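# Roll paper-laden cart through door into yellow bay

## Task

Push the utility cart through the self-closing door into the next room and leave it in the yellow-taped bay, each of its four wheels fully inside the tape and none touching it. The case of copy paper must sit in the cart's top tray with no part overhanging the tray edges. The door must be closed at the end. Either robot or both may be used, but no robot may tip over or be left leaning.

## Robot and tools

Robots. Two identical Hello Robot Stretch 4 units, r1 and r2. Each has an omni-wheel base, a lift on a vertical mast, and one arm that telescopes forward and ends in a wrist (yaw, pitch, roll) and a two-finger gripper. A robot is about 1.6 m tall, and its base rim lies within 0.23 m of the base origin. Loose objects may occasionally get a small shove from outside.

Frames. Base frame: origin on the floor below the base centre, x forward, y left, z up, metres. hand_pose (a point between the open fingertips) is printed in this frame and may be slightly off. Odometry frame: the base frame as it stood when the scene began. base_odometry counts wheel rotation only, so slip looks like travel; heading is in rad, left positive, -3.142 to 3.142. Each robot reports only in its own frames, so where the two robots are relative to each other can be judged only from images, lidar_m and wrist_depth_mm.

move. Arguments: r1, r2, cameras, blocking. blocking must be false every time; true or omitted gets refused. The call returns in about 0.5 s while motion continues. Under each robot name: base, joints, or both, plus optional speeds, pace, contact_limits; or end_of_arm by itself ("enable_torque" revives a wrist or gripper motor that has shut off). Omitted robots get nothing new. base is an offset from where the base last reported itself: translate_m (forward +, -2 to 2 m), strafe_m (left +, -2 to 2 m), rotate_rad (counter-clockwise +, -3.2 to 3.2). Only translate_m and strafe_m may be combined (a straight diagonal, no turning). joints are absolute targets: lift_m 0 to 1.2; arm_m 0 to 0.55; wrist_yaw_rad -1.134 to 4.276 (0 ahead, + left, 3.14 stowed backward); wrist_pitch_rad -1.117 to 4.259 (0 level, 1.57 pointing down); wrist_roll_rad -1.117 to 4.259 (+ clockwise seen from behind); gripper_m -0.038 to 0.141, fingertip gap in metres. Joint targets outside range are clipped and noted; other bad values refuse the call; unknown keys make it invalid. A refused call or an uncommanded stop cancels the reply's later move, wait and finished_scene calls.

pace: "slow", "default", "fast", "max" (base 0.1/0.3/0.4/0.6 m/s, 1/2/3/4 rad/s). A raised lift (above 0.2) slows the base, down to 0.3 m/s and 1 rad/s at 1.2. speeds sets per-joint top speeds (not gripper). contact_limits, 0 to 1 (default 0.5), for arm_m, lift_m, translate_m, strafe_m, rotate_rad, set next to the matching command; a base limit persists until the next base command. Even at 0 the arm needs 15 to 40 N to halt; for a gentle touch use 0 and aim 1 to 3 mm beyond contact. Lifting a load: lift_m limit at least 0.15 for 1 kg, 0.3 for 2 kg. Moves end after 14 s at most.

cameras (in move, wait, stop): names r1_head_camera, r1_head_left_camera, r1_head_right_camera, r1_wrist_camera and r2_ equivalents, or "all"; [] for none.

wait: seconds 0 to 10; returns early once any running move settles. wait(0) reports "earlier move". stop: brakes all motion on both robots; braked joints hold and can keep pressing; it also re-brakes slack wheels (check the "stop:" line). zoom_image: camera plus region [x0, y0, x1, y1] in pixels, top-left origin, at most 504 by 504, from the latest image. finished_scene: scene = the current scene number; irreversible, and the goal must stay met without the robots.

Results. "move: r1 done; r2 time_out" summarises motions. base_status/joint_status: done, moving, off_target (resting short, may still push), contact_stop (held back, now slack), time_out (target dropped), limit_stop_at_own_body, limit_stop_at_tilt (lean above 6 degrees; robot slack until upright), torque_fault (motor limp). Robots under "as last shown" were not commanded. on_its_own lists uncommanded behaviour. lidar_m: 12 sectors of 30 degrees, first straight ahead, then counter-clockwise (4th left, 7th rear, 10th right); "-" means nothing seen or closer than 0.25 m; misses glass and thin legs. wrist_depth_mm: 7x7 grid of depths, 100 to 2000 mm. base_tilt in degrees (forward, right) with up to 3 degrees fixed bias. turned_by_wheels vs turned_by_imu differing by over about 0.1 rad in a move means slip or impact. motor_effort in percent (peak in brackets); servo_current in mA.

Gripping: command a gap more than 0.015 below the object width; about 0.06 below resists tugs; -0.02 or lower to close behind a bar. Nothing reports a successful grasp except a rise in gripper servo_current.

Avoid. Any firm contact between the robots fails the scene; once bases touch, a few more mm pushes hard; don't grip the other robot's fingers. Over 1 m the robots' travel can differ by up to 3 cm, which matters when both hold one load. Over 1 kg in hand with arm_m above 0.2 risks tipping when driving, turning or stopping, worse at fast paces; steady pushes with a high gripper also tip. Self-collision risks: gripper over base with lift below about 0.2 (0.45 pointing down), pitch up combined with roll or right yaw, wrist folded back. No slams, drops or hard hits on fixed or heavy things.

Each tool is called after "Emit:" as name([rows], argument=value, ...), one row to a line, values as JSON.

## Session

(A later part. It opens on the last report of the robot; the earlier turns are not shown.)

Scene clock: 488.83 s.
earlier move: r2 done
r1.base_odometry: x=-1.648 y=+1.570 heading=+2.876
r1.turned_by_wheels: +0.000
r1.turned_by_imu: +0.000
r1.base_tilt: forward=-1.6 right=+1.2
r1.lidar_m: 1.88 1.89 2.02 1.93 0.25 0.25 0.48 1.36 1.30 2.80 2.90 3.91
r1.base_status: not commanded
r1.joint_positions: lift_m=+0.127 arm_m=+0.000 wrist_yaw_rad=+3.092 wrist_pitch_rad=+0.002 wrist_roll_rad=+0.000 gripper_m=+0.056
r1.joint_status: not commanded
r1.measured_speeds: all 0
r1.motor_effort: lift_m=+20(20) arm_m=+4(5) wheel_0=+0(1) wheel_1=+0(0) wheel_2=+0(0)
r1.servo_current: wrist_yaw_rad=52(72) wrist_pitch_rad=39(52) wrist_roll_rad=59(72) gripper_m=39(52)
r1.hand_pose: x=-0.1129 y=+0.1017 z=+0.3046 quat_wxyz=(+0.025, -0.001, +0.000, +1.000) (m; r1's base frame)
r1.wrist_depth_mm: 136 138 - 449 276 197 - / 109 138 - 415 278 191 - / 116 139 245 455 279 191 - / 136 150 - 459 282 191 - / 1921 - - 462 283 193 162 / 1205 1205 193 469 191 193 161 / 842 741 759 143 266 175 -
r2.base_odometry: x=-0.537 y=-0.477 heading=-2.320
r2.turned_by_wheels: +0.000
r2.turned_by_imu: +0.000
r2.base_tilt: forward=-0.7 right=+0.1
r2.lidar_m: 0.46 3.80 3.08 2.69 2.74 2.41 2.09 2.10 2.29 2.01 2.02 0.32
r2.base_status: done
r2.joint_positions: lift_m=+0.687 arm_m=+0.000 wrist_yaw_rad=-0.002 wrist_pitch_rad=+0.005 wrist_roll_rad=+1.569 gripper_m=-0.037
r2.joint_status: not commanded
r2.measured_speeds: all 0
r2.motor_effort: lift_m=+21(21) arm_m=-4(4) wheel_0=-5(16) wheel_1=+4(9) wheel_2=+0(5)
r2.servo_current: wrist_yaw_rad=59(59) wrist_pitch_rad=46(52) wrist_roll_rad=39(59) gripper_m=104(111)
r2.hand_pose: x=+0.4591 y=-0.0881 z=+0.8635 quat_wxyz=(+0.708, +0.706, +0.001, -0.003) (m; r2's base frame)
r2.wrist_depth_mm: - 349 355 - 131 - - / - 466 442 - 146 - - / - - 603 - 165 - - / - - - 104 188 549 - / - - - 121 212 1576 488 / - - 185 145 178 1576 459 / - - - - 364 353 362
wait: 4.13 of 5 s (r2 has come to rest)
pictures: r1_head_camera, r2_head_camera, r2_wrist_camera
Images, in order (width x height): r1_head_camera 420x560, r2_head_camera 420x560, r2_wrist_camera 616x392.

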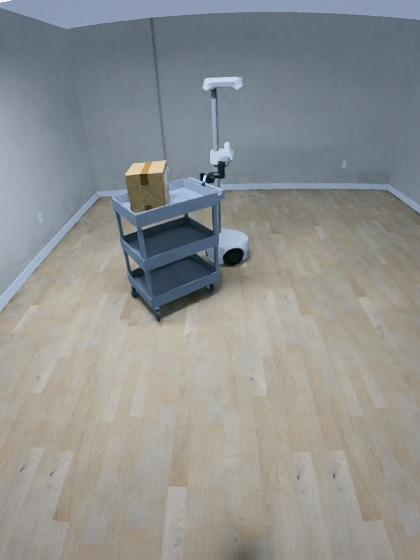

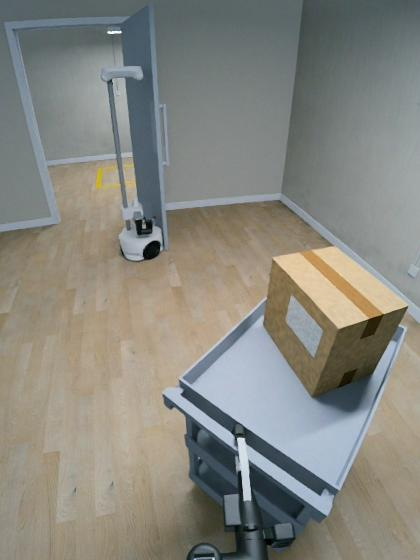

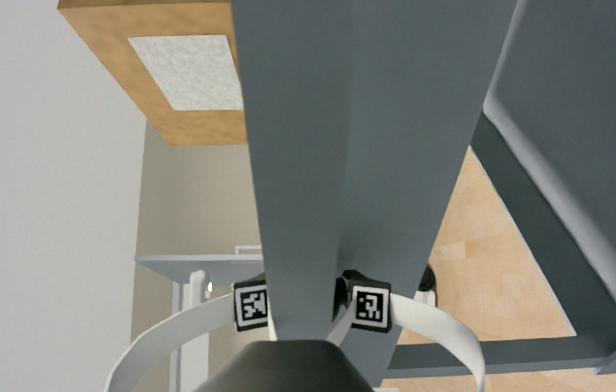

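Emit:
move(blocking=false, r2={"base":{"rotate_rad":-0.6},"pace":"slow"})

Emit:
wait(seconds=3)

Emit:
move(blocking=false, r2={"base":{"strafe_m":0.43},"pace":"slow"})

Emit:
wait(seconds=6)

Emit:
move(blocking=false, r2={"base":{"rotate_rad":-0.6},"pace":"slow"})

Emit:
wait(seconds=3)

Emit:
move(blocking=false, r2={"base":{"strafe_m":0.43},"pace":"slow"})

Emit:
wait(seconds=6, cameras=["r2_wrist_camera","r2_head_camera","r1_head_camera"])

Scene clock: 499.17 s.
move: r2 moving
r1: as last shown
r1.base_tilt: forward=-1.6 right=+1.3
r1.lidar_m: 1.89 1.85 2.01 1.94 0.25 0.25 0.49 1.35 1.31 2.80 2.88 3.89
r1.motor_effort: lift_m=+20(20) arm_m=+5(5) wheel_0=+0(1) wheel_1=+0(0) wheel_2=+0(0)
r1.servo_current: wrist_yaw_rad=52(59) wrist_pitch_rad=33(46) wrist_roll_rad=65(65) gripper_m=46(46)
r1.wrist_depth_mm: 136 138 - 449 276 198 - / 110 138 - 415 277 191 - / 116 138 246 455 282 191 - / 136 149 - 459 281 192 - / 1983 - - 462 282 193 162 / 1182 1182 194 466 191 193 163 / 842 741 750 143 265 176 -
r2.base_odometry: x=-0.537 y=-0.477 heading=-2.444
r2.turned_by_wheels: -0.124
r2.turned_by_imu: -0.119
r2.base_tilt: forward=-0.7 right=+0.0
r2.lidar_m: 0.43 2.54 3.35 2.73 2.68 2.56 2.13 2.09 2.38 2.00 2.01 0.34
r2.base_status: rotate_rad moving
r2.joint_positions: lift_m=+0.687 arm_m=+0.000 wrist_yaw_rad=+0.009 wrist_pitch_rad=+0.005 wrist_roll_rad=+1.569 gripper_m=-0.037
r2.joint_status: not commanded
r2.measured_speeds: translate_m=-0.001 strafe_m=+0.002 rotate_rad=-0.491 lift_m=+0.000 arm_m=+0.000 wrist_yaw_rad=+0.002 wrist_pitch_rad=+0.000 wrist_roll_rad=+0.000
r2.motor_effort: lift_m=+21(21) arm_m=-4(4) wheel_0=+13(14) wheel_1=+9(11) wheel_2=+11(12)
r2.servo_current: wrist_yaw_rad=72(72) wrist_pitch_rad=46(52) wrist_roll_rad=33(59) gripper_m=111(111)
r2.hand_pose: x=+0.4601 y=-0.0848 z=+0.8635 quat_wxyz=(+0.708, +0.706, +0.005, +0.001) (m; r2's base frame)
r2.wrist_depth_mm: - 351 351 - 140 - - / - 407 415 - 157 - - / - - 530 - 170 - - / - - - 113 190 - - / - - - 128 216 1576 500 / - - - 147 179 1618 466 / - - - - 347 355 410
pictures: none

Scene clock: 500.50 s.
earlier move: r2 done
r1.base_odometry: x=-1.648 y=+1.570 heading=+2.876
r1.turned_by_wheels: +0.000
r1.turned_by_imu: +0.000
r1.base_tilt: forward=-1.6 right=+1.3
r1.lidar_m: 1.93 1.93 2.03 1.93 0.25 0.25 0.47 1.35 1.34 2.79 2.90 3.89
r1.base_status: not commanded
r1.joint_positions: lift_m=+0.127 arm_m=+0.000 wrist_yaw_rad=+3.092 wrist_pitch_rad=+0.002 wrist_roll_rad=+0.000 gripper_m=+0.056
r1.joint_status: not commanded
r1.measured_speeds: all 0
r1.motor_effort: lift_m=+20(20) arm_m=+4(5) wheel_0=+0(1) wheel_1=+0(0) wheel_2=+0(0)
r1.servo_current: wrist_yaw_rad=46(65) wrist_pitch_rad=46(52) wrist_roll_rad=59(65) gripper_m=46(52)
r1.hand_pose: x=-0.1129 y=+0.1017 z=+0.3046 quat_wxyz=(+0.025, -0.001, +0.000, +1.000) (m; r1's base frame)
r1.wrist_depth_mm: 136 138 - 452 277 197 - / 110 138 - 413 278 190 - / 116 139 246 455 279 191 - / 136 149 - 462 281 191 - / 1983 - - 459 282 192 162 / 1205 1182 193 469 191 192 162 / 831 759 750 142 264 176 -
r2.base_odometry: x=-0.537 y=-0.477 heading=-2.919
r2.turned_by_wheels: -0.475
r2.turned_by_imu: -0.462
r2.base_tilt: forward=-0.6 right=+0.1
r2.lidar_m: 0.34 0.38 2.54 3.24 2.70 2.70 2.46 2.07 2.07 2.37 2.00 0.43
r2.base_status: done
r2.joint_positions: lift_m=+0.687 arm_m=+0.000 wrist_yaw_rad=+0.002 wrist_pitch_rad=+0.005 wrist_roll_rad=+1.569 gripper_m=-0.037
r2.joint_status: not commanded
r2.measured_speeds: all 0
r2.motor_effort: lift_m=+21(21) arm_m=-4(5) wheel_0=+2(18) wheel_1=+5(11) wheel_2=+8(13)
r2.servo_current: wrist_yaw_rad=33(72) wrist_pitch_rad=39(52) wrist_roll_rad=39(59) gripper_m=104(111)
r2.hand_pose: x=+0.4595 y=-0.0869 z=+0.8635 quat_wxyz=(+0.708, +0.706, +0.002, -0.001) (m; r2's base frame)
r2.wrist_depth_mm: - - - 195 262 286 1060 / - - - 190 252 1708 1160 / - - - 183 246 1537 - / - - 535 180 239 842 - / - 477 469 175 232 820 - / - - 185 169 178 - - / - - 525 - 223 - -
wait: 1.33 of 3 s (r2 has come to rest)
pictures: none

Scene clock: 501.00 s.
move: r2 moving
r1: as last shown
r1.base_tilt: forward=-1.6 right=+1.2
r1.lidar_m: 1.94 1.92 2.01 1.94 0.25 0.25 0.46 1.35 1.32 2.81 2.91 3.88
r1.motor_effort: lift_m=+20(20) arm_m=+5(5) wheel_0=+0(1) wheel_1=+0(0) wheel_2=+0(0)
r1.servo_current: wrist_yaw_rad=39(65) wrist_pitch_rad=39(52) wrist_roll_rad=59(59) gripper_m=39(52)
r1.wrist_depth_mm: 136 138 - 452 277 198 - / 110 138 - 413 278 190 - / 117 139 245 459 282 192 - / 135 149 - 459 282 192 - / 1921 - - 462 281 192 162 / 1182 1205 194 466 191 193 161 / 842 759 759 143 267 175 -
r2.base_odometry: x=-0.534 y=-0.491 heading=-2.919
r2.turned_by_wheels: +0.000
r2.turned_by_imu: +0.000
r2.base_tilt: forward=-0.7 right=+0.1
r2.lidar_m: 0.36 0.37 2.55 3.22 2.69 2.67 2.48 2.10 2.10 2.41 2.04 0.45
r2.base_status: strafe_m moving
r2.joint_positions: lift_m=+0.687 arm_m=+0.000 wrist_yaw_rad=+0.001 wrist_pitch_rad=+0.005 wrist_roll_rad=+1.569 gripper_m=-0.037
r2.joint_status: not commanded
r2.measured_speeds: translate_m=+0.000 strafe_m=+0.055 rotate_rad=+0.001 lift_m=+0.000 arm_m=+0.000 wrist_yaw_rad=-0.006 wrist_pitch_rad=+0.000 wrist_roll_rad=+0.000
r2.motor_effort: lift_m=+21(21) arm_m=-4(5) wheel_0=-8(11) wheel_1=+8(9) wheel_2=-1(5)
r2.servo_current: wrist_yaw_rad=52(59) wrist_pitch_rad=46(46) wrist_roll_rad=39(59) gripper_m=98(111)
r2.hand_pose: x=+0.4594 y=-0.0873 z=+0.8635 quat_wxyz=(+0.708, +0.706, +0.002, -0.002) (m; r2's base frame)
r2.wrist_depth_mm: - - - 195 263 286 1042 / - - - 190 253 1661 1160 / - - - 184 245 1576 - / - - 535 179 239 842 - / - 480 466 174 232 831 - / - - 185 168 178 - - / - - 525 - 222 - -
pictures: none

Scene clock: 505.93 s.
earlier move: r2 done
r1.base_odometry: x=-1.648 y=+1.570 heading=+2.876
r1.turned_by_wheels: +0.000
r1.turned_by_imu: +0.000
r1.base_tilt: forward=-1.6 right=+1.3
r1.lidar_m: 1.81 1.80 2.01 1.96 0.25 0.25 0.49 1.34 1.31 2.80 2.92 3.89
r1.base_status: not commanded
r1.joint_positions: lift_m=+0.127 arm_m=+0.000 wrist_yaw_rad=+3.092 wrist_pitch_rad=+0.002 wrist_roll_rad=+0.000 gripper_m=+0.056
r1.joint_status: not commanded
r1.measured_speeds: all 0
r1.motor_effort: lift_m=+20(20) arm_m=+4(5) wheel_0=+0(1) wheel_1=+0(0) wheel_2=+0(0)
r1.servo_current: wrist_yaw_rad=52(78) wrist_pitch_rad=26(52) wrist_roll_rad=52(72) gripper_m=33(52)
r1.hand_pose: x=-0.1129 y=+0.1017 z=+0.3046 quat_wxyz=(+0.025, -0.001, +0.000, +1.000) (m; r1's base frame)
r1.wrist_depth_mm: 136 138 - 455 276 197 - / 110 138 - 413 278 190 - / 116 139 246 455 281 190 - / 136 150 - 462 282 192 - / 1921 - - 466 281 191 162 / 1182 1205 194 466 190 192 161 / 842 750 750 143 267 176 -
r2.base_odometry: x=-0.442 y=-0.896 heading=-2.919
r2.turned_by_wheels: +0.000
r2.turned_by_imu: +0.000
r2.base_tilt: forward=-0.6 right=+0.1
r2.lidar_m: 0.42 0.50 3.47 2.89 2.46 2.44 2.80 2.39 2.40 2.71 2.33 0.40
r2.base_status: done
r2.joint_positions: lift_m=+0.687 arm_m=+0.000 wrist_yaw_rad=-0.003 wrist_pitch_rad=+0.005 wrist_roll_rad=+1.569 gripper_m=-0.037
r2.joint_status: not commanded
r2.measured_speeds: all 0
r2.motor_effort: lift_m=+21(21) arm_m=-4(5) wheel_0=-3(14) wheel_1=+4(9) wheel_2=+0(5)
r2.servo_current: wrist_yaw_rad=52(72) wrist_pitch_rad=46(52) wrist_roll_rad=39(59) gripper_m=98(111)
r2.hand_pose: x=+0.4591 y=-0.0882 z=+0.8635 quat_wxyz=(+0.708, +0.706, +0.001, -0.003) (m; r2's base frame)
r2.wrist_depth_mm: - 525 521 - 181 - - / - 449 433 131 190 - - / - 455 442 139 202 - - / - - 525 147 213 - - / - - 647 155 222 - - / - - 184 165 178 1618 504 / - - - - - 1537 459
wait: 4.93 of 6 s (r2 has come to rest)
pictures: none

Scene clock: 506.43 s.
move: r2 moving
r1: as last shown
r1.lidar_m: 1.82 1.80 2.02 1.96 0.25 0.25 0.48 1.35 1.35 2.81 2.92 3.87
r1.motor_effort: lift_m=+20(20) arm_m=+4(5) wheel_0=+0(0) wheel_1=+0(1) wheel_2=+0(0)
r1.servo_current: wrist_yaw_rad=59(65) wrist_pitch_rad=39(46) wrist_roll_rad=59(78) gripper_m=39(46)
r1.wrist_depth_mm: 136 138 - 452 277 198 - / 110 138 - 413 278 191 - / 116 139 245 455 281 191 - / 135 150 - 462 283 192 - / 1983 - - 462 283 193 162 / 1205 1182 194 466 191 192 162 / 842 759 759 143 266 176 -
r2.base_odometry: x=-0.442 y=-0.896 heading=-3.043
r2.turned_by_wheels: -0.125
r2.turned_by_imu: -0.121
r2.base_tilt: forward=-0.6 right=+0.1
r2.lidar_m: 0.41 0.45 2.25 3.13 2.48 2.41 2.63 2.44 2.40 2.58 2.33 0.41
r2.base_status: rotate_rad moving
r2.joint_positions: lift_m=+0.687 arm_m=+0.000 wrist_yaw_rad=+0.005 wrist_pitch_rad=+0.005 wrist_roll_rad=+1.569 gripper_m=-0.037
r2.joint_status: not commanded
r2.measured_speeds: translate_m=-0.001 strafe_m=+0.000 rotate_rad=-0.488 lift_m=+0.000 arm_m=+0.000 wrist_yaw_rad=+0.000 wrist_pitch_rad=+0.000 wrist_roll_rad=+0.000
r2.motor_effort: lift_m=+21(21) arm_m=-5(5) wheel_0=+8(13) wheel_1=+6(9) wheel_2=+13(15)
r2.servo_current: wrist_yaw_rad=46(59) wrist_pitch_rad=46(46) wrist_roll_rad=39(65) gripper_m=98(104)
r2.hand_pose: x=+0.4598 y=-0.0861 z=+0.8635 quat_wxyz=(+0.708, +0.706, +0.003, +0.000) (m; r2's base frame)
r2.wrist_depth_mm: - - - 144 200 1576 - / - - 530 148 206 - - / - 449 442 152 213 809 - / - - 480 158 218 831 - / - - 559 164 227 - - / - - 185 168 178 - - / - - - - 242 1618 484
pictures: none

Scene clock: 507.77 s.
earlier move: r2 done
r1.base_odometry: x=-1.648 y=+1.570 heading=+2.876
r1.turned_by_wheels: +0.000
r1.turned_by_imu: +0.000
r1.base_tilt: forward=-1.6 right=+1.3
r1.lidar_m: 1.86 2.04 2.02 1.95 0.25 0.25 0.48 1.35 1.31 2.80 2.90 3.87
r1.base_status: not commanded
r1.joint_positions: lift_m=+0.127 arm_m=+0.000 wrist_yaw_rad=+3.092 wrist_pitch_rad=+0.002 wrist_roll_rad=+0.000 gripper_m=+0.056
r1.joint_status: not commanded
r1.measured_speeds: all 0
r1.motor_effort: lift_m=+20(20) arm_m=+4(5) wheel_0=+0(1) wheel_1=+0(1) wheel_2=+0(0)
r1.servo_current: wrist_yaw_rad=39(72) wrist_pitch_rad=46(52) wrist_roll_rad=33(78) gripper_m=39(52)
r1.hand_pose: x=-0.1129 y=+0.1017 z=+0.3046 quat_wxyz=(+0.025, -0.001, +0.000, +1.000) (m; r1's base frame)
r1.wrist_depth_mm: 136 138 - 452 277 197 - / 109 138 - 413 278 190 - / 117 139 246 459 279 191 - / 135 150 - 462 281 192 - / 1983 - - 466 281 193 162 / 1182 1205 194 466 191 193 161 / 854 750 750 143 265 176 -
r2.base_odometry: x=-0.442 y=-0.896 heading=+2.766
r2.turned_by_wheels: -0.474
r2.turned_by_imu: -0.460
r2.base_tilt: forward=-0.7 right=+0.1
r2.lidar_m: 0.27 0.27 2.26 2.34 3.05 2.46 2.43 2.72 2.39 2.40 2.65 0.47
r2.base_status: done
r2.joint_positions: lift_m=+0.687 arm_m=+0.000 wrist_yaw_rad=-0.003 wrist_pitch_rad=+0.005 wrist_roll_rad=+1.569 gripper_m=-0.037
r2.joint_status: not commanded
r2.measured_speeds: all 0
r2.motor_effort: lift_m=+21(21) arm_m=-4(5) wheel_0=+6(14) wheel_1=+6(10) wheel_2=+5(15)
r2.servo_current: wrist_yaw_rad=39(72) wrist_pitch_rad=46(52) wrist_roll_rad=39(65) gripper_m=104(104)
r2.hand_pose: x=+0.4591 y=-0.0883 z=+0.8635 quat_wxyz=(+0.708, +0.706, +0.001, -0.003) (m; r2's base frame)
r2.wrist_depth_mm: - - - 296 - 1661 1138 / - - - 268 347 1430 1098 / - - - 229 320 1576 1182 / - - - 207 272 1661 504 / - - - 186 245 732 - / - - 184 166 178 - - / - - 433 - 207 - -
wait: 1.33 of 3 s (r2 has come to rest)
pictures: none

Scene clock: 508.27 s.
move: r2 moving
r1: as last shown
r1.lidar_m: 1.86 2.03 2.03 1.94 0.25 0.25 0.46 1.35 1.34 2.82 2.87 3.89
r1.motor_effort: lift_m=+20(20) arm_m=+5(5) wheel_0=+0(1) wheel_1=+0(0) wheel_2=+0(0)
r1.servo_current: wrist_yaw_rad=39(52) wrist_pitch_rad=46(46) wrist_roll_rad=39(59) gripper_m=39(46)
r1.wrist_depth_mm: 136 138 - 449 277 197 - / 109 138 - 413 278 191 - / 117 139 246 455 279 191 - / 136 149 - 459 281 191 - / 1921 - - 466 282 193 162 / 1205 1182 194 466 191 192 162 / 842 750 759 142 266 176 -
r2.base_odometry: x=-0.447 y=-0.909 heading=+2.766
r2.turned_by_wheels: +0.000
r2.turned_by_imu: +0.000
r2.base_tilt: forward=-0.7 right=+0.1
r2.lidar_m: 0.27 0.25 2.26 2.32 3.03 2.45 2.43 2.73 2.41 2.41 2.67 0.46
r2.base_status: strafe_m moving
r2.joint_positions: lift_m=+0.687 arm_m=+0.000 wrist_yaw_rad=-0.003 wrist_pitch_rad=+0.005 wrist_roll_rad=+1.569 gripper_m=-0.037
r2.joint_status: not commanded
r2.measured_speeds: translate_m=+0.000 strafe_m=+0.056 rotate_rad=+0.003 lift_m=+0.000 arm_m=+0.000 wrist_yaw_rad=+0.000 wrist_pitch_rad=+0.000 wrist_roll_rad=+0.000
r2.motor_effort: lift_m=+21(21) arm_m=-4(4) wheel_0=-11(12) wheel_1=+8(9) wheel_2=+0(5)
r2.servo_current: wrist_yaw_rad=52(52) wrist_pitch_rad=46(52) wrist_roll_rad=52(52) gripper_m=91(111)
r2.hand_pose: x=+0.4591 y=-0.0883 z=+0.8635 quat_wxyz=(+0.708, +0.706, +0.001, -0.003) (m; r2's base frame)
r2.wrist_depth_mm: - - - 297 - 1618 1160 / - - - 270 349 1499 1118 / - - - 234 322 1576 1182 / - - - 207 272 1708 504 / - - - 181 239 732 - / - - 183 165 178 - - / - - 433 - 207 - -
pictures: none

Scene clock: 513.20 s.
earlier move: r2 done
r1.base_odometry: x=-1.648 y=+1.570 heading=+2.876
r1.turned_by_wheels: +0.000
r1.turned_by_imu: +0.000
r1.base_tilt: forward=-1.6 right=+1.3
r1.lidar_m: 1.73 1.71 2.01 1.95 0.25 0.25 0.45 1.33 1.31 2.78 2.88 1.91
r1.base_status: not commanded
r1.joint_positions: lift_m=+0.127 arm_m=+0.000 wrist_yaw_rad=+3.092 wrist_pitch_rad=+0.002 wrist_roll_rad=+0.000 gripper_m=+0.056
r1.joint_status: not commanded
r1.measured_speeds: all 0
r1.motor_effort: lift_m=+20(20) arm_m=+5(5) wheel_0=+0(1) wheel_1=+0(0) wheel_2=+0(0)
r1.servo_current: wrist_yaw_rad=39(65) wrist_pitch_rad=33(52) wrist_roll_rad=59(72) gripper_m=46(52)
r1.hand_pose: x=-0.1129 y=+0.1017 z=+0.3046 quat_wxyz=(+0.025, -0.001, +0.000, +1.000) (m; r1's base frame)
r1.wrist_depth_mm: 136 138 - 449 277 198 - / 109 138 - 410 278 190 - / 116 139 245 459 281 191 - / 136 150 - 462 281 191 - / 1983 - - 466 283 193 162 / 1160 1182 194 466 190 192 162 / 842 759 759 143 266 176 -
r2.base_odometry: x=-0.600 y=-1.296 heading=+2.766
r2.turned_by_wheels: +0.000
r2.turned_by_imu: +0.000
r2.base_tilt: forward=-0.7 right=+0.0
r2.lidar_m: 0.38 0.40 1.86 3.04 2.93 2.38 2.37 2.64 2.83 2.82 2.95 0.43
r2.base_status: done
r2.joint_positions: lift_m=+0.687 arm_m=+0.000 wrist_yaw_rad=-0.005 wrist_pitch_rad=+0.005 wrist_roll_rad=+1.569 gripper_m=-0.037
r2.joint_status: not commanded
r2.measured_speeds: all 0
r2.motor_effort: lift_m=+21(21) arm_m=-4(4) wheel_0=-5(16) wheel_1=+4(9) wheel_2=+0(5)
r2.servo_current: wrist_yaw_rad=39(72) wrist_pitch_rad=46(52) wrist_roll_rad=46(65) gripper_m=104(111)
r2.hand_pose: x=+0.4588 y=-0.0890 z=+0.8635 quat_wxyz=(+0.708, +0.706, +0.000, -0.004) (m; r2's base frame)
r2.wrist_depth_mm: - - - 178 241 1576 1160 / - - - 177 237 1708 521 / - - - 175 236 820 - / - - 466 231 233 831 - / - - 484 172 231 - - / - - 184 170 178 - - / - - 569 - 227 - -
wait: 4.93 of 6 s (r2 has come to rest)
pictures: r1_head_camera, r2_head_camera, r2_wrist_camera
Images, in order (width x height): r1_head_camera 420x560, r2_head_camera 420x560, r2_wrist_camera 616x392.

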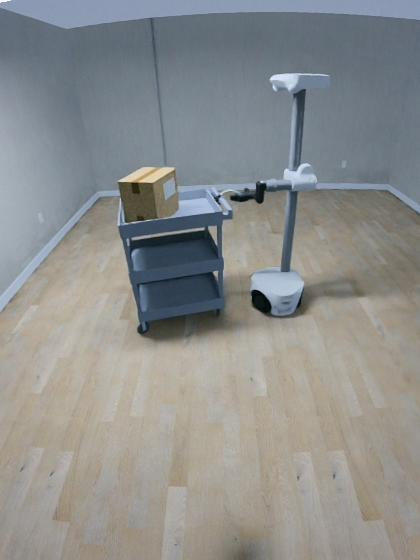

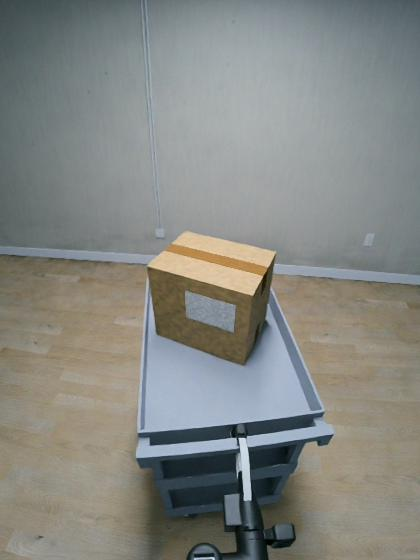

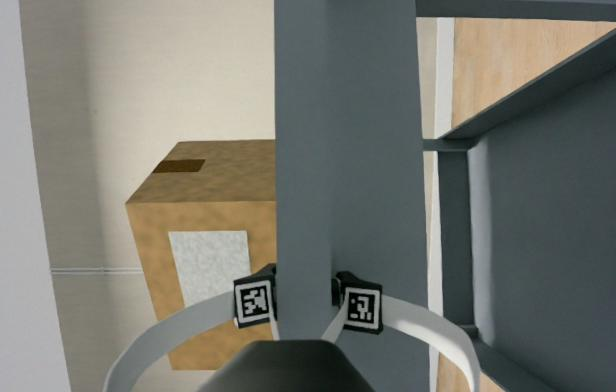

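Emit:
move(blocking=false, r2={"base":{"translate_m":-0.8},"pace":"slow"})

Emit:
wait(seconds=10)

Emit:
move(blocking=false, r2={"base":{"rotate_rad":-0.6},"pace":"slow"}, cameras=["r2_wrist_camera","r2_head_camera"])

Emit:
wait(seconds=3)

Emit:
move(blocking=false, r2={"base":{"strafe_m":0.45},"pace":"slow"})

Emit:
wait(seconds=6, cameras=["r2_wrist_camera","r2_head_camera","r1_head_camera"])

Scene clock: 530.77 s.
move: r2 moving
r1: as last shown
r1.base_tilt: forward=-1.6 right=+1.2
r1.lidar_m: 1.74 1.74 2.03 1.96 0.25 0.25 0.46 1.34 1.32 2.82 2.90 1.90
r1.motor_effort: lift_m=+20(20) arm_m=+4(5) wheel_0=+0(0) wheel_1=+0(0) wheel_2=+0(0)
r1.servo_current: wrist_yaw_rad=39(72) wrist_pitch_rad=46(46) wrist_roll_rad=33(65) gripper_m=46(46)
r1.wrist_depth_mm: 136 138 - 449 277 197 - / 109 138 - 413 278 191 - / 116 139 246 455 279 191 - / 136 150 - 462 281 192 - / 1983 - - 462 282 192 162 / 1205 1205 193 466 191 193 162 / 831 759 750 142 266 175 -
r2.base_odometry: x=-0.588 y=-1.300 heading=+2.766
r2.turned_by_wheels: +0.000
r2.turned_by_imu: +0.000
r2.base_tilt: forward=-0.7 right=+0.1
r2.lidar_m: 0.38 0.40 1.86 3.04 2.95 2.39 2.36 2.62 2.86 2.82 2.97 0.44
r2.base_status: translate_m moving
r2.joint_positions: lift_m=+0.687 arm_m=+0.000 wrist_yaw_rad=-0.003 wrist_pitch_rad=+0.005 wrist_roll_rad=+1.569 gripper_m=-0.037
r2.joint_status: not commanded
r2.measured_speeds: translate_m=-0.050 strafe_m=+0.000 rotate_rad=+0.005 lift_m=+0.000 arm_m=+0.000 wrist_yaw_rad=+0.012 wrist_pitch_rad=+0.000 wrist_roll_rad=+0.000
r2.motor_effort: lift_m=+21(21) arm_m=-4(4) wheel_0=-7(10) wheel_1=-8(8) wheel_2=+12(12)
r2.servo_current: wrist_yaw_rad=52(65) wrist_pitch_rad=46(46) wrist_roll_rad=46(52) gripper_m=104(104)
r2.hand_pose: x=+0.4591 y=-0.0881 z=+0.8635 quat_wxyz=(+0.708, +0.706, +0.001, -0.003) (m; r2's base frame)
r2.wrist_depth_mm: - - - 175 237 1661 1160 / - - - 175 236 1661 508 / - - 615 174 234 820 - / - - 466 231 233 831 - / - - 492 171 232 831 - / - - 185 171 177 - - / - - 591 - 229 - -
pictures: none

Scene clock: 539.53 s.
earlier move: r2 done
r1.base_odometry: x=-1.648 y=+1.570 heading=+2.876
r1.turned_by_wheels: +0.000
r1.turned_by_imu: -0.001
r1.base_tilt: forward=-1.6 right=+1.3
r1.lidar_m: 1.71 2.82 2.02 1.95 0.25 0.25 0.45 1.35 1.34 2.80 2.91 1.84
r1.base_status: not commanded
r1.joint_positions: lift_m=+0.127 arm_m=+0.000 wrist_yaw_rad=+3.092 wrist_pitch_rad=+0.002 wrist_roll_rad=+0.000 gripper_m=+0.056
r1.joint_status: not commanded
r1.measured_speeds: all 0
r1.motor_effort: lift_m=+20(20) arm_m=+5(5) wheel_0=+0(1) wheel_1=+0(0) wheel_2=+0(0)
r1.servo_current: wrist_yaw_rad=46(72) wrist_pitch_rad=33(52) wrist_roll_rad=39(72) gripper_m=46(46)
r1.hand_pose: x=-0.1129 y=+0.1017 z=+0.3046 quat_wxyz=(+0.025, -0.001, +0.000, +1.000) (m; r1's base frame)
r1.wrist_depth_mm: 136 138 - 452 277 198 - / 110 138 - 413 277 191 - / 117 139 245 455 281 191 - / 136 149 - 462 282 192 - / 1921 - - 462 282 192 162 / 1182 1205 194 469 191 192 161 / 842 759 759 143 266 175 -
r2.base_odometry: x=+0.144 y=-1.589 heading=+2.766
r2.turned_by_wheels: +0.001
r2.turned_by_imu: +0.003
r2.base_tilt: forward=-0.7 right=+0.1
r2.lidar_m: 0.36 0.36 2.27 3.10 1.95 1.60 1.58 1.72 2.71 2.70 2.95 0.47
r2.base_status: done
r2.joint_positions: lift_m=+0.687 arm_m=+0.000 wrist_yaw_rad=+0.003 wrist_pitch_rad=+0.005 wrist_roll_rad=+1.569 gripper_m=-0.037
r2.joint_status: not commanded
r2.measured_speeds: all 0
r2.motor_effort: lift_m=+21(21) arm_m=-4(5) wheel_0=+0(10) wheel_1=-3(9) wheel_2=+8(13)
r2.servo_current: wrist_yaw_rad=39(65) wrist_pitch_rad=39(52) wrist_roll_rad=52(65) gripper_m=98(111)
r2.hand_pose: x=+0.4595 y=-0.0867 z=+0.8635 quat_wxyz=(+0.708, +0.706, +0.003, -0.001) (m; r2's base frame)
r2.wrist_depth_mm: - - - 208 279 289 287 / - - - 199 265 1661 1160 / - - - 190 255 1863 - / - - 609 184 244 831 - / - 477 466 178 236 831 - / - - 183 170 178 - - / - - 517 - 222 - -
wait: 8.77 of 10 s (r2 has come to rest)
pictures: none

Scene clock: 540.03 s.
move: r2 moving
r1: as last shown
r1.turned_by_imu: +0.000
r1.lidar_m: 1.70 2.81 2.01 1.96 0.25 0.25 0.46 1.36 1.37 2.80 2.89 1.84
r1.motor_effort: lift_m=+20(20) arm_m=+5(5) wheel_0=+0(0) wheel_1=+0(0) wheel_2=+0(0)
r1.servo_current: wrist_yaw_rad=52(72) wrist_pitch_rad=52(52) wrist_roll_rad=46(59) gripper_m=46(46)
r1.wrist_depth_mm: 136 138 - 455 277 198 - / 109 138 - 415 278 191 - / 116 139 246 455 281 191 - / 136 150 - 462 281 192 - / 1921 - - 462 282 192 162 / 1205 1205 194 462 191 192 161 / 842 759 750 143 265 176 -
r2.base_odometry: x=+0.144 y=-1.590 heading=+2.641
r2.turned_by_wheels: -0.125
r2.turned_by_imu: -0.121
r2.base_tilt: forward=-0.6 right=+0.1
r2.lidar_m: 0.32 0.32 2.25 3.12 2.18 1.63 1.57 1.62 2.38 2.68 2.86 0.49
r2.base_status: rotate_rad moving
r2.joint_positions: lift_m=+0.687 arm_m=+0.000 wrist_yaw_rad=+0.010 wrist_pitch_rad=+0.005 wrist_roll_rad=+1.569 gripper_m=-0.037
r2.joint_status: not commanded
r2.measured_speeds: translate_m=-0.001 strafe_m=+0.000 rotate_rad=-0.489 lift_m=+0.000 arm_m=+0.000 wrist_yaw_rad=+0.000 wrist_pitch_rad=+0.000 wrist_roll_rad=+0.000
r2.motor_effort: lift_m=+21(21) arm_m=-4(4) wheel_0=+12(15) wheel_1=+7(9) wheel_2=+13(16)
r2.servo_current: wrist_yaw_rad=65(72) wrist_pitch_rad=46(46) wrist_roll_rad=39(59) gripper_m=104(111)
r2.hand_pose: x=+0.4602 y=-0.0846 z=+0.8635 quat_wxyz=(+0.708, +0.706, +0.005, +0.002) (m; r2's base frame)
r2.wrist_depth_mm: - - - 257 - 1537 1160 / - - - 222 294 1499 1160 / - - - 206 274 1661 504 / - - - 195 255 798 - / - - 517 183 239 831 - / - - 184 169 178 - - / - - 473 - 216 - -
pictures: r2_head_camera, r2_wrist_camera
Images, in order (width x height): r2_head_camera 420x560, r2_wrist_camera 616x392.

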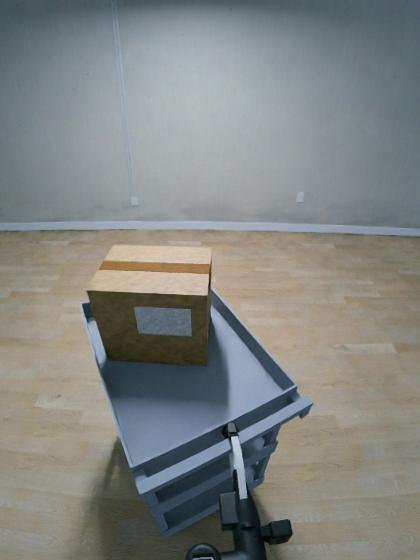

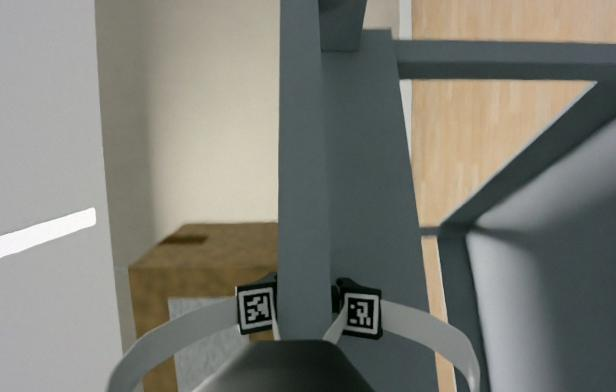

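Scene clock: 541.90 s.
earlier move: r2 done
r1.base_odometry: x=-1.648 y=+1.570 heading=+2.876
r1.turned_by_wheels: +0.000
r1.turned_by_imu: +0.000
r1.base_tilt: forward=-1.6 right=+1.3
r1.lidar_m: 1.96 2.80 2.03 1.92 0.25 0.25 0.47 1.35 1.33 2.79 2.89 2.08
r1.base_status: not commanded
r1.joint_positions: lift_m=+0.127 arm_m=+0.000 wrist_yaw_rad=+3.092 wrist_pitch_rad=+0.002 wrist_roll_rad=+0.000 gripper_m=+0.056
r1.joint_status: not commanded
r1.measured_speeds: all 0
r1.motor_effort: lift_m=+20(20) arm_m=+4(5) wheel_0=+0(1) wheel_1=+0(0) wheel_2=+0(0)
r1.servo_current: wrist_yaw_rad=46(72) wrist_pitch_rad=46(52) wrist_roll_rad=20(59) gripper_m=33(46)
r1.hand_pose: x=-0.1129 y=+0.1017 z=+0.3046 quat_wxyz=(+0.025, -0.001, +0.000, +1.000) (m; r1's base frame)
r1.wrist_depth_mm: 136 138 - 449 277 197 - / 110 138 - 415 277 190 - / 116 138 245 452 281 191 - / 136 150 - 459 282 193 - / 1921 - - 462 283 193 161 / 1182 1182 193 466 191 192 162 / 866 741 750 143 266 176 -
r2.base_odometry: x=+0.144 y=-1.589 heading=+2.167
r2.turned_by_wheels: -0.475
r2.turned_by_imu: -0.460
r2.base_tilt: forward=-0.7 right=+0.1
r2.lidar_m: 0.25 0.28 3.41 2.28 3.11 2.11 1.63 1.54 1.69 2.53 2.68 0.50
r2.base_status: done
r2.joint_positions: lift_m=+0.687 arm_m=+0.000 wrist_yaw_rad=-0.006 wrist_pitch_rad=+0.005 wrist_roll_rad=+1.570 gripper_m=-0.037
r2.joint_status: not commanded
r2.measured_speeds: all 0
r2.motor_effort: lift_m=+21(21) arm_m=+5(5) wheel_0=+1(18) wheel_1=+4(23) wheel_2=+2(17)
r2.servo_current: wrist_yaw_rad=46(189) wrist_pitch_rad=39(52) wrist_roll_rad=52(59) gripper_m=104(117)
r2.hand_pose: x=+0.4587 y=-0.0891 z=+0.8635 quat_wxyz=(+0.707, +0.707, +0.000, -0.004) (m; r2's base frame)
r2.wrist_depth_mm: - - - - - 1661 1160 / - - - - - 1708 1160 / - - - 351 - 1430 1138 / - - - 228 336 1576 459 / - - - 182 258 1708 504 / - - 183 151 178 1618 559 / - - - - 197 - -
wait: 1.87 of 3 s (r2 has come to rest)
pictures: none

Scene clock: 542.40 s.
move: r2 moving
r1: as last shown
r1.lidar_m: 1.92 2.78 2.02 1.95 0.25 0.25 0.46 1.35 1.32 2.80 2.89 2.06
r1.motor_effort: lift_m=+20(20) arm_m=+4(5) wheel_0=-1(1) wheel_1=+0(0) wheel_2=+0(0)
r1.servo_current: wrist_yaw_rad=39(59) wrist_pitch_rad=46(52) wrist_roll_rad=52(59) gripper_m=39(46)
r1.wrist_depth_mm: 136 138 - 449 276 198 - / 109 138 - 413 277 190 - / 116 139 246 455 281 191 - / 136 150 - 459 282 192 - / 1921 - - 466 282 192 162 / 1182 1205 193 462 191 192 162 / 842 750 750 143 265 176 -
r2.base_odometry: x=+0.133 y=-1.597 heading=+2.166
r2.turned_by_wheels: +0.000
r2.turned_by_imu: +0.000
r2.base_tilt: forward=-0.7 right=+0.1
r2.lidar_m: 0.25 0.26 3.36 2.26 3.08 2.10 1.62 1.57 1.67 2.53 2.69 0.52
r2.base_status: strafe_m moving
r2.joint_positions: lift_m=+0.687 arm_m=+0.000 wrist_yaw_rad=-0.007 wrist_pitch_rad=+0.005 wrist_roll_rad=+1.570 gripper_m=-0.037
r2.joint_status: not commanded
r2.measured_speeds: translate_m=-0.001 strafe_m=+0.056 rotate_rad=+0.003 lift_m=+0.000 arm_m=+0.000 wrist_yaw_rad=+0.000 wrist_pitch_rad=+0.000 wrist_roll_rad=+0.000
r2.motor_effort: lift_m=+21(21) arm_m=+4(4) wheel_0=-11(11) wheel_1=+7(9) wheel_2=-1(2)
r2.servo_current: wrist_yaw_rad=46(59) wrist_pitch_rad=39(46) wrist_roll_rad=39(59) gripper_m=104(111)
r2.hand_pose: x=+0.4587 y=-0.0894 z=+0.8635 quat_wxyz=(+0.707, +0.707, -0.001, -0.004) (m; r2's base frame)
r2.wrist_depth_mm: - - - - - 1661 1160 / - - - - - 1661 1160 / - - - 351 - 1464 1098 / - - - 228 320 1537 459 / - - - 182 257 1661 496 / - - 184 151 178 1576 - / - - - - 198 - -
pictures: none

Scene clock: 547.53 s.
earlier move: r2 done
r1.base_odometry: x=-1.648 y=+1.570 heading=+2.876
r1.turned_by_wheels: +0.000
r1.turned_by_imu: +0.000
r1.base_tilt: forward=-1.6 right=+1.3
r1.lidar_m: 1.83 2.78 1.99 1.97 0.25 0.25 0.46 1.36 1.33 2.81 2.91 1.84
r1.base_status: not commanded
r1.joint_positions: lift_m=+0.127 arm_m=+0.000 wrist_yaw_rad=+3.092 wrist_pitch_rad=+0.002 wrist_roll_rad=+0.000 gripper_m=+0.056
r1.joint_status: not commanded
r1.measured_speeds: all 0
r1.motor_effort: lift_m=+20(20) arm_m=+4(5) wheel_0=+0(1) wheel_1=+0(0) wheel_2=+0(0)
r1.servo_current: wrist_yaw_rad=78(78) wrist_pitch_rad=39(52) wrist_roll_rad=59(65) gripper_m=39(52)
r1.hand_pose: x=-0.1129 y=+0.1017 z=+0.3046 quat_wxyz=(+0.025, -0.001, +0.000, +1.000) (m; r1's base frame)
r1.wrist_depth_mm: 136 138 - 449 277 197 - / 109 138 - 415 279 191 - / 116 139 245 455 281 191 - / 135 150 - 462 282 191 - / 1921 - - 462 283 192 162 / 1182 1182 193 466 190 193 162 / 842 750 759 143 265 176 -
r2.base_odometry: x=-0.228 y=-1.842 heading=+2.166
r2.turned_by_wheels: +0.000
r2.turned_by_imu: -0.001
r2.base_tilt: forward=-0.7 right=+0.1
r2.lidar_m: 0.36 0.36 3.18 1.84 2.71 2.33 1.80 1.76 1.90 2.82 3.09 0.44
r2.base_status: done
r2.joint_positions: lift_m=+0.687 arm_m=+0.000 wrist_yaw_rad=-0.008 wrist_pitch_rad=+0.005 wrist_roll_rad=+1.570 gripper_m=-0.037
r2.joint_status: not commanded
r2.measured_speeds: all 0
r2.motor_effort: lift_m=+21(21) arm_m=+4(5) wheel_0=-6(16) wheel_1=+4(9) wheel_2=-1(3)
r2.servo_current: wrist_yaw_rad=39(72) wrist_pitch_rad=46(52) wrist_roll_rad=52(65) gripper_m=104(111)
r2.hand_pose: x=+0.4585 y=-0.0898 z=+0.8635 quat_wxyz=(+0.707, +0.707, -0.001, -0.005) (m; r2's base frame)
r2.wrist_depth_mm: - - - 193 259 270 274 / - - - 190 252 1661 1160 / - - - 184 246 1708 - / - - 554 180 239 842 - / - 473 462 174 233 - - / - - 184 171 179 - - / - - 530 - 224 - -
wait: 5.13 of 6 s (r2 has come to rest)
pictures: r1_head_camera, r2_head_camera, r2_wrist_camera
Images, in order (width x height): r1_head_camera 420x560, r2_head_camera 420x560, r2_wrist_camera 616x392.

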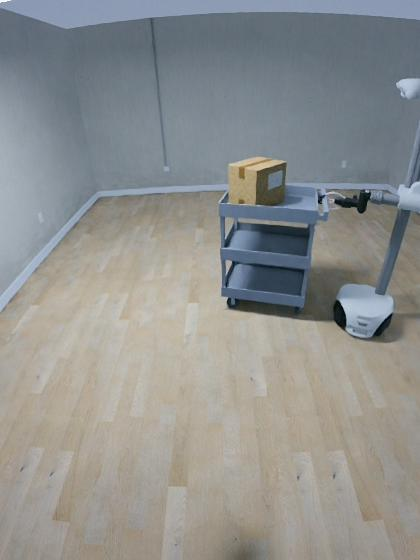

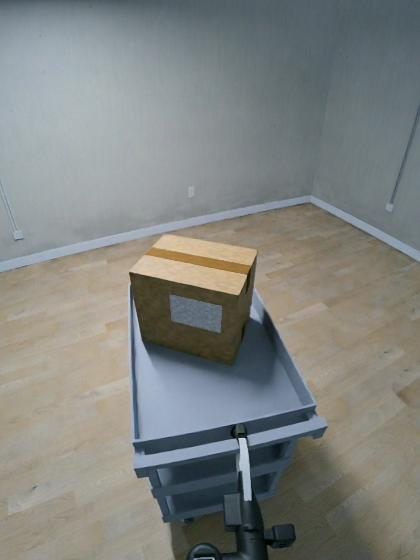

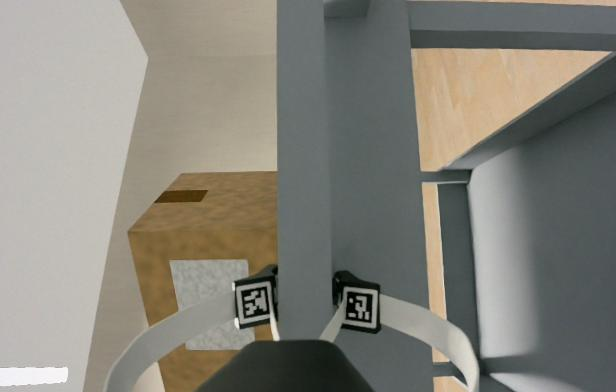

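Emit:
move(blocking=false, r2={"base":{"rotate_rad":-0.6},"pace":"slow"})

Emit:
wait(seconds=3)

Emit:
move(blocking=false, r2={"base":{"strafe_m":0.5},"pace":"slow"})

Emit:
wait(seconds=7)

Emit:
move(blocking=false, r2={"base":{"rotate_rad":-0.55},"pace":"slow"})

Emit:
wait(seconds=3, cameras=["r2_wrist_camera","r2_head_camera","r1_head_camera","r1_head_right_camera"])

Scene clock: 566.07 s.
move: r2 moving
r1: as last shown
r1.base_tilt: forward=-1.5 right=+1.3
r1.lidar_m: 1.87 2.76 2.02 1.96 0.25 0.25 0.48 1.33 1.35 2.80 2.92 1.80
r1.servo_current: wrist_yaw_rad=52(65) wrist_pitch_rad=52(52) wrist_roll_rad=59(59) gripper_m=39(46)
r1.wrist_depth_mm: 136 138 - 455 277 198 - / 109 138 - 410 278 191 - / 116 139 246 459 279 191 - / 136 150 - 459 282 191 - / 1921 - - 459 281 192 162 / 1182 1229 193 469 191 191 161 / 842 750 750 143 265 176 -
r2.base_odometry: x=-0.228 y=-1.842 heading=+2.043
r2.turned_by_wheels: -0.124
r2.turned_by_imu: -0.119
r2.base_tilt: forward=-0.7 right=+0.1
r2.lidar_m: 0.33 0.35 3.07 1.82 2.70 2.65 1.86 1.75 1.83 2.44 3.09 0.46
r2.base_status: rotate_rad moving
r2.joint_positions: lift_m=+0.687 arm_m=+0.000 wrist_yaw_rad=+0.008 wrist_pitch_rad=+0.005 wrist_roll_rad=+1.570 gripper_m=-0.037
r2.joint_status: not commanded
r2.measured_speeds: translate_m=+0.000 strafe_m=+0.001 rotate_rad=-0.488 lift_m=+0.000 arm_m=+0.000 wrist_yaw_rad=+0.008 wrist_pitch_rad=+0.000 wrist_roll_rad=+0.000
r2.motor_effort: lift_m=+21(21) arm_m=+4(4) wheel_0=+11(11) wheel_1=+8(8) wheel_2=+15(15)
r2.servo_current: wrist_yaw_rad=46(65) wrist_pitch_rad=46(52) wrist_roll_rad=46(59) gripper_m=98(111)
r2.hand_pose: x=+0.4600 y=-0.0851 z=+0.8635 quat_wxyz=(+0.707, +0.707, +0.005, +0.001) (m; r2's base frame)
r2.wrist_depth_mm: - - - 218 287 1366 1042 / - - - 208 274 1499 1098 / - - - 195 260 1708 - / - - - 187 249 820 - / - - 462 180 237 831 - / - - 183 172 179 - - / - - 492 - 219 - -
pictures: none

Scene clock: 567.43 s.
earlier move: r2 done
r1.base_odometry: x=-1.648 y=+1.570 heading=+2.876
r1.turned_by_wheels: +0.000
r1.turned_by_imu: +0.000
r1.base_tilt: forward=-1.6 right=+1.3
r1.lidar_m: 1.93 2.81 2.01 1.94 0.25 0.25 0.46 1.36 1.34 2.78 2.90 1.80
r1.base_status: not commanded
r1.joint_positions: lift_m=+0.127 arm_m=+0.000 wrist_yaw_rad=+3.092 wrist_pitch_rad=+0.002 wrist_roll_rad=+0.000 gripper_m=+0.056
r1.joint_status: not commanded
r1.measured_speeds: all 0
r1.motor_effort: lift_m=+20(20) arm_m=+5(5) wheel_0=+1(1) wheel_1=+0(0) wheel_2=+0(0)
r1.servo_current: wrist_yaw_rad=52(65) wrist_pitch_rad=39(52) wrist_roll_rad=52(72) gripper_m=46(46)
r1.hand_pose: x=-0.1129 y=+0.1017 z=+0.3046 quat_wxyz=(+0.025, -0.001, +0.000, +1.000) (m; r1's base frame)
r1.wrist_depth_mm: 136 138 - 455 277 197 - / 109 138 - 415 277 190 - / 116 139 245 459 279 191 - / 136 150 - 459 281 191 - / 1921 - - 462 283 192 161 / 1160 1205 194 466 191 193 162 / 842 750 759 143 265 176 -
r2.base_odometry: x=-0.228 y=-1.842 heading=+1.568
r2.turned_by_wheels: -0.475
r2.turned_by_imu: -0.461
r2.base_tilt: forward=-0.7 right=+0.0
r2.lidar_m: 0.28 0.25 0.76 3.14 1.82 2.71 2.48 1.85 1.77 1.87 2.59 0.49
r2.base_status: done
r2.joint_positions: lift_m=+0.687 arm_m=+0.000 wrist_yaw_rad=+0.000 wrist_pitch_rad=+0.005 wrist_roll_rad=+1.570 gripper_m=-0.037
r2.joint_status: not commanded
r2.measured_speeds: all 0
r2.motor_effort: lift_m=+21(21) arm_m=-4(4) wheel_0=+6(16) wheel_1=+5(9) wheel_2=+7(17)
r2.servo_current: wrist_yaw_rad=52(78) wrist_pitch_rad=46(52) wrist_roll_rad=46(59) gripper_m=98(111)
r2.hand_pose: x=+0.4593 y=-0.0875 z=+0.8635 quat_wxyz=(+0.707, +0.707, +0.002, -0.002) (m; r2's base frame)
r2.wrist_depth_mm: - - - - - 1618 1160 / - - - - - 1708 1160 / - - - 347 - 1708 1205 / - - - 241 370 382 421 / - - - 186 266 1708 484 / - - 185 156 178 1576 517 / - - - - 199 - -
wait: 1.37 of 3 s (r2 has come to rest)
pictures: none

Scene clock: 567.93 s.
move: r2 moving
r1: as last shown
r1.lidar_m: 1.92 2.83 2.02 1.95 0.25 0.25 0.48 1.36 1.33 2.79 2.88 1.79
r1.motor_effort: lift_m=+20(20) arm_m=+4(5) wheel_0=+0(1) wheel_1=+0(0) wheel_2=+0(0)
r1.servo_current: wrist_yaw_rad=52(65) wrist_pitch_rad=39(46) wrist_roll_rad=65(65) gripper_m=39(46)
r1.wrist_depth_mm: 136 138 - 452 276 198 - / 110 138 - 413 278 191 - / 116 139 244 459 279 191 - / 136 150 - 459 282 192 - / 1983 - - 462 285 192 162 / 1182 1182 193 469 191 193 162 / 842 759 750 143 265 176 -
r2.base_odometry: x=-0.242 y=-1.842 heading=+1.568
r2.turned_by_wheels: +0.000
r2.turned_by_imu: +0.000
r2.base_tilt: forward=-0.7 right=+0.0
r2.lidar_m: 0.25 0.25 0.78 3.13 1.82 2.67 2.46 1.84 1.78 1.85 2.61 0.50
r2.base_status: strafe_m moving
r2.joint_positions: lift_m=+0.687 arm_m=+0.000 wrist_yaw_rad=+0.000 wrist_pitch_rad=+0.005 wrist_roll_rad=+1.570 gripper_m=-0.037
r2.joint_status: not commanded
r2.measured_speeds: translate_m=+0.000 strafe_m=+0.056 rotate_rad=+0.000 lift_m=+0.000 arm_m=+0.000 wrist_yaw_rad=+0.000 wrist_pitch_rad=+0.000 wrist_roll_rad=+0.000
r2.motor_effort: lift_m=+21(21) arm_m=-4(4) wheel_0=-9(9) wheel_1=+9(10) wheel_2=+0(5)
r2.servo_current: wrist_yaw_rad=39(52) wrist_pitch_rad=39(52) wrist_roll_rad=46(52) gripper_m=104(111)
r2.hand_pose: x=+0.4593 y=-0.0875 z=+0.8635 quat_wxyz=(+0.707, +0.707, +0.002, -0.002) (m; r2's base frame)
r2.wrist_depth_mm: - - - - - 1661 1160 / - - - - - 1708 1138 / - - - 349 - 1708 1160 / - - - 241 370 379 424 / - - - 186 265 1708 484 / - - 183 156 178 1618 508 / - - - - 199 - -
pictures: none

Scene clock: 573.57 s.
earlier move: r2 done
r1.base_odometry: x=-1.648 y=+1.570 heading=+2.876
r1.turned_by_wheels: +0.000
r1.turned_by_imu: +0.000
r1.base_tilt: forward=-1.6 right=+1.3
r1.lidar_m: 1.49 2.80 2.03 1.94 0.25 0.25 0.48 1.34 1.33 2.80 2.93 1.38
r1.base_status: not commanded
r1.joint_positions: lift_m=+0.127 arm_m=+0.000 wrist_yaw_rad=+3.092 wrist_pitch_rad=+0.002 wrist_roll_rad=+0.000 gripper_m=+0.056
r1.joint_status: not commanded
r1.measured_speeds: all 0
r1.motor_effort: lift_m=+20(20) arm_m=+4(5) wheel_0=+0(1) wheel_1=+0(0) wheel_2=+0(0)
r1.servo_current: wrist_yaw_rad=39(72) wrist_pitch_rad=46(52) wrist_roll_rad=52(65) gripper_m=39(52)
r1.hand_pose: x=-0.1129 y=+0.1017 z=+0.3046 quat_wxyz=(+0.025, -0.001, +0.000, +1.000) (m; r1's base frame)
r1.wrist_depth_mm: 136 138 - 452 276 198 - / 109 138 - 413 278 191 - / 116 139 244 459 278 191 - / 135 150 - 462 282 192 - / 1921 - - 469 282 192 163 / 1182 1182 195 462 191 193 162 / 831 750 768 143 266 175 -
r2.base_odometry: x=-0.728 y=-1.840 heading=+1.568
r2.turned_by_wheels: +0.000
r2.turned_by_imu: -0.001
r2.base_tilt: forward=-0.7 right=+0.1
r2.lidar_m: 0.26 0.25 2.55 2.67 1.40 2.47 2.59 2.26 2.19 2.30 3.22 0.51
r2.base_status: done
r2.joint_positions: lift_m=+0.687 arm_m=+0.000 wrist_yaw_rad=-0.005 wrist_pitch_rad=+0.005 wrist_roll_rad=+1.570 gripper_m=-0.037
r2.joint_status: not commanded
r2.measured_speeds: all 0
r2.motor_effort: lift_m=+21(21) arm_m=-4(4) wheel_0=-5(14) wheel_1=+4(10) wheel_2=+0(5)
r2.servo_current: wrist_yaw_rad=52(65) wrist_pitch_rad=46(52) wrist_roll_rad=46(65) gripper_m=98(111)
r2.hand_pose: x=+0.4588 y=-0.0890 z=+0.8635 quat_wxyz=(+0.707, +0.707, +0.000, -0.004) (m; r2's base frame)
r2.wrist_depth_mm: - - - - - 1661 1160 / - - - 307 - 1661 1182 / - - - 242 336 351 351 / - - - 206 278 1661 500 / - - - 183 247 1661 - / - - 183 165 180 699 - / - 436 415 - 207 - -
wait: 5.63 of 7 s (r2 has come to rest)
pictures: none

Scene clock: 574.07 s.
move: r2 moving
r1: as last shown
r1.lidar_m: 1.52 2.80 2.01 1.95 0.25 0.25 0.48 1.36 1.33 2.80 2.92 1.38
r1.motor_effort: lift_m=+20(20) arm_m=+4(5) wheel_0=+0(0) wheel_1=+0(0) wheel_2=+0(0)
r1.servo_current: wrist_yaw_rad=46(72) wrist_pitch_rad=46(46) wrist_roll_rad=39(59) gripper_m=39(46)
r1.wrist_depth_mm: 136 138 - 452 277 197 - / 109 139 - 413 277 191 - / 116 139 246 452 279 191 - / 136 150 - 462 281 192 - / 1921 - - 462 282 193 162 / 1182 1205 193 466 192 191 162 / 831 759 759 143 266 176 -
r2.base_odometry: x=-0.728 y=-1.840 heading=+1.445
r2.turned_by_wheels: -0.123
r2.turned_by_imu: -0.119
r2.base_tilt: forward=-0.7 right=+0.1
r2.lidar_m: 0.27 0.25 2.55 2.59 1.39 1.40 2.52 2.35 2.19 2.23 2.81 0.50
r2.base_status: rotate_rad moving
r2.joint_positions: lift_m=+0.687 arm_m=+0.000 wrist_yaw_rad=+0.016 wrist_pitch_rad=+0.005 wrist_roll_rad=+1.570 gripper_m=-0.037
r2.joint_status: not commanded
r2.measured_speeds: translate_m=+0.001 strafe_m=+0.001 rotate_rad=-0.488 lift_m=+0.000 arm_m=+0.000 wrist_yaw_rad=+0.035 wrist_pitch_rad=+0.000 wrist_roll_rad=+0.000
r2.motor_effort: lift_m=+21(21) arm_m=-4(4) wheel_0=+18(18) wheel_1=+8(9) wheel_2=+19(19)
r2.servo_current: wrist_yaw_rad=91(91) wrist_pitch_rad=39(52) wrist_roll_rad=52(59) gripper_m=111(111)
r2.hand_pose: x=+0.4607 y=-0.0828 z=+0.8635 quat_wxyz=(+0.707, +0.707, +0.007, +0.004) (m; r2's base frame)
r2.wrist_depth_mm: - - - - - 1661 1160 / - - - 314 - 1708 1182 / - - - 325 351 357 357 / - - - 215 298 1708 1255 / - - - 193 255 1708 530 / - - 185 168 178 668 - / - - 410 - 208 - -
pictures: none

Scene clock: 575.97 s.
earlier move: r2 done
r1.base_odometry: x=-1.648 y=+1.570 heading=+2.876
r1.turned_by_wheels: +0.000
r1.turned_by_imu: +0.000
r1.base_tilt: forward=-1.6 right=+1.3
r1.lidar_m: 1.53 2.78 2.01 1.95 0.25 0.25 0.48 1.35 1.34 2.81 2.85 1.38
r1.base_status: not commanded
r1.joint_positions: lift_m=+0.127 arm_m=+0.000 wrist_yaw_rad=+3.092 wrist_pitch_rad=+0.002 wrist_roll_rad=+0.000 gripper_m=+0.056
r1.joint_status: not commanded
r1.measured_speeds: all 0
r1.motor_effort: lift_m=+20(20) arm_m=+5(5) wheel_0=+0(1) wheel_1=+0(1) wheel_2=+0(0)
r1.servo_current: wrist_yaw_rad=52(72) wrist_pitch_rad=33(52) wrist_roll_rad=46(65) gripper_m=33(46)
r1.hand_pose: x=-0.1129 y=+0.1017 z=+0.3046 quat_wxyz=(+0.025, -0.001, +0.000, +1.000) (m; r1's base frame)
r1.wrist_depth_mm: 136 138 - 452 276 197 - / 109 138 - 415 279 191 - / 116 139 245 459 281 191 - / 136 150 - 459 281 191 - / 1983 - - 462 281 192 162 / 1182 1205 193 466 191 192 162 / 842 750 768 142 266 175 -
r2.base_odometry: x=-0.728 y=-1.840 heading=+1.018
r2.turned_by_wheels: -0.427
r2.turned_by_imu: -0.411
r2.base_tilt: forward=-0.7 right=+0.0
r2.lidar_m: 0.29 0.25 2.67 2.57 2.69 1.41 2.45 2.56 2.27 2.20 2.27 0.49
r2.base_status: done
r2.joint_positions: lift_m=+0.687 arm_m=+0.000 wrist_yaw_rad=-0.003 wrist_pitch_rad=+0.005 wrist_roll_rad=+1.570 gripper_m=-0.037
r2.joint_status: not commanded
r2.measured_speeds: translate_m=+0.000 strafe_m=+0.000 rotate_rad=+0.000 lift_m=+0.000 arm_m=+0.000 wrist_yaw_rad=+0.003 wrist_pitch_rad=+0.000 wrist_roll_rad=+0.000
r2.motor_effort: lift_m=+21(21) arm_m=+4(5) wheel_0=-5(18) wheel_1=+2(19) wheel_2=-2(20)
r2.servo_current: wrist_yaw_rad=52(111) wrist_pitch_rad=46(52) wrist_roll_rad=33(59) gripper_m=98(111)
r2.hand_pose: x=+0.4590 y=-0.0882 z=+0.8635 quat_wxyz=(+0.707, +0.707, +0.001, -0.003) (m; r2's base frame)
r2.wrist_depth_mm: - - - - - 1661 1160 / - - - 306 - 1708 1160 / - - - 242 338 351 351 / - - - 207 278 1708 484 / - - - 184 247 1708 - / - - 183 162 179 707 - / - 442 415 - 207 - -
wait: 1.90 of 3 s (r2 has come to rest)
pictures: r1_head_camera, r1_head_right_camera, r2_head_camera, r2_wrist_camera
Images, in order (width x height): r1_head_camera 420x560, r1_head_right_camera 420x672, r2_head_camera 420x560, r2_wrist_camera 616x392.

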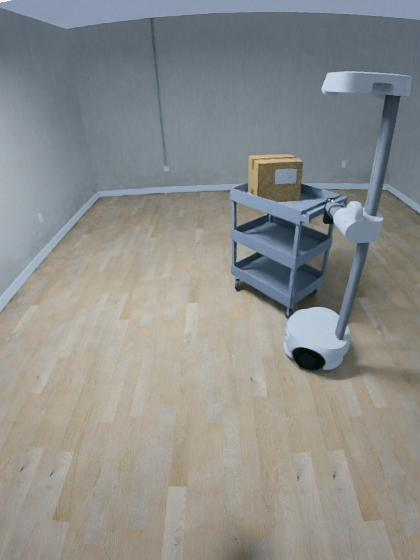

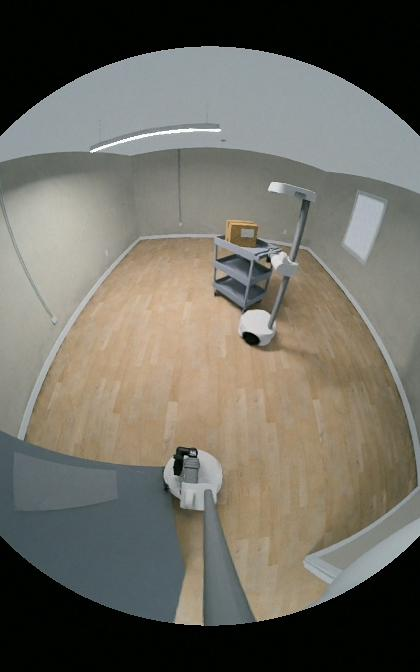

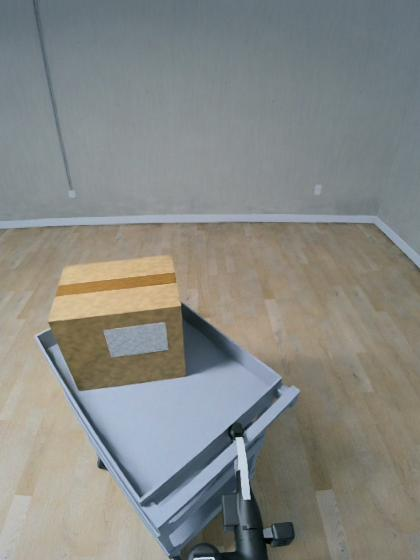

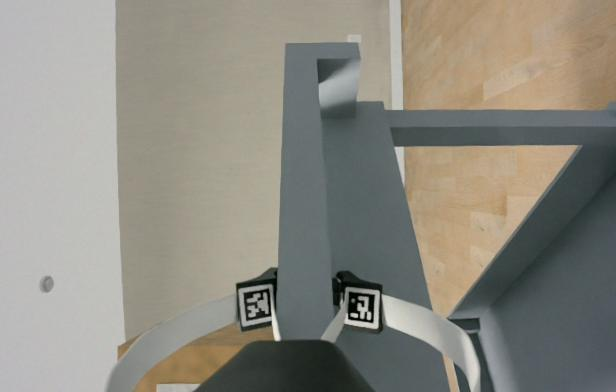

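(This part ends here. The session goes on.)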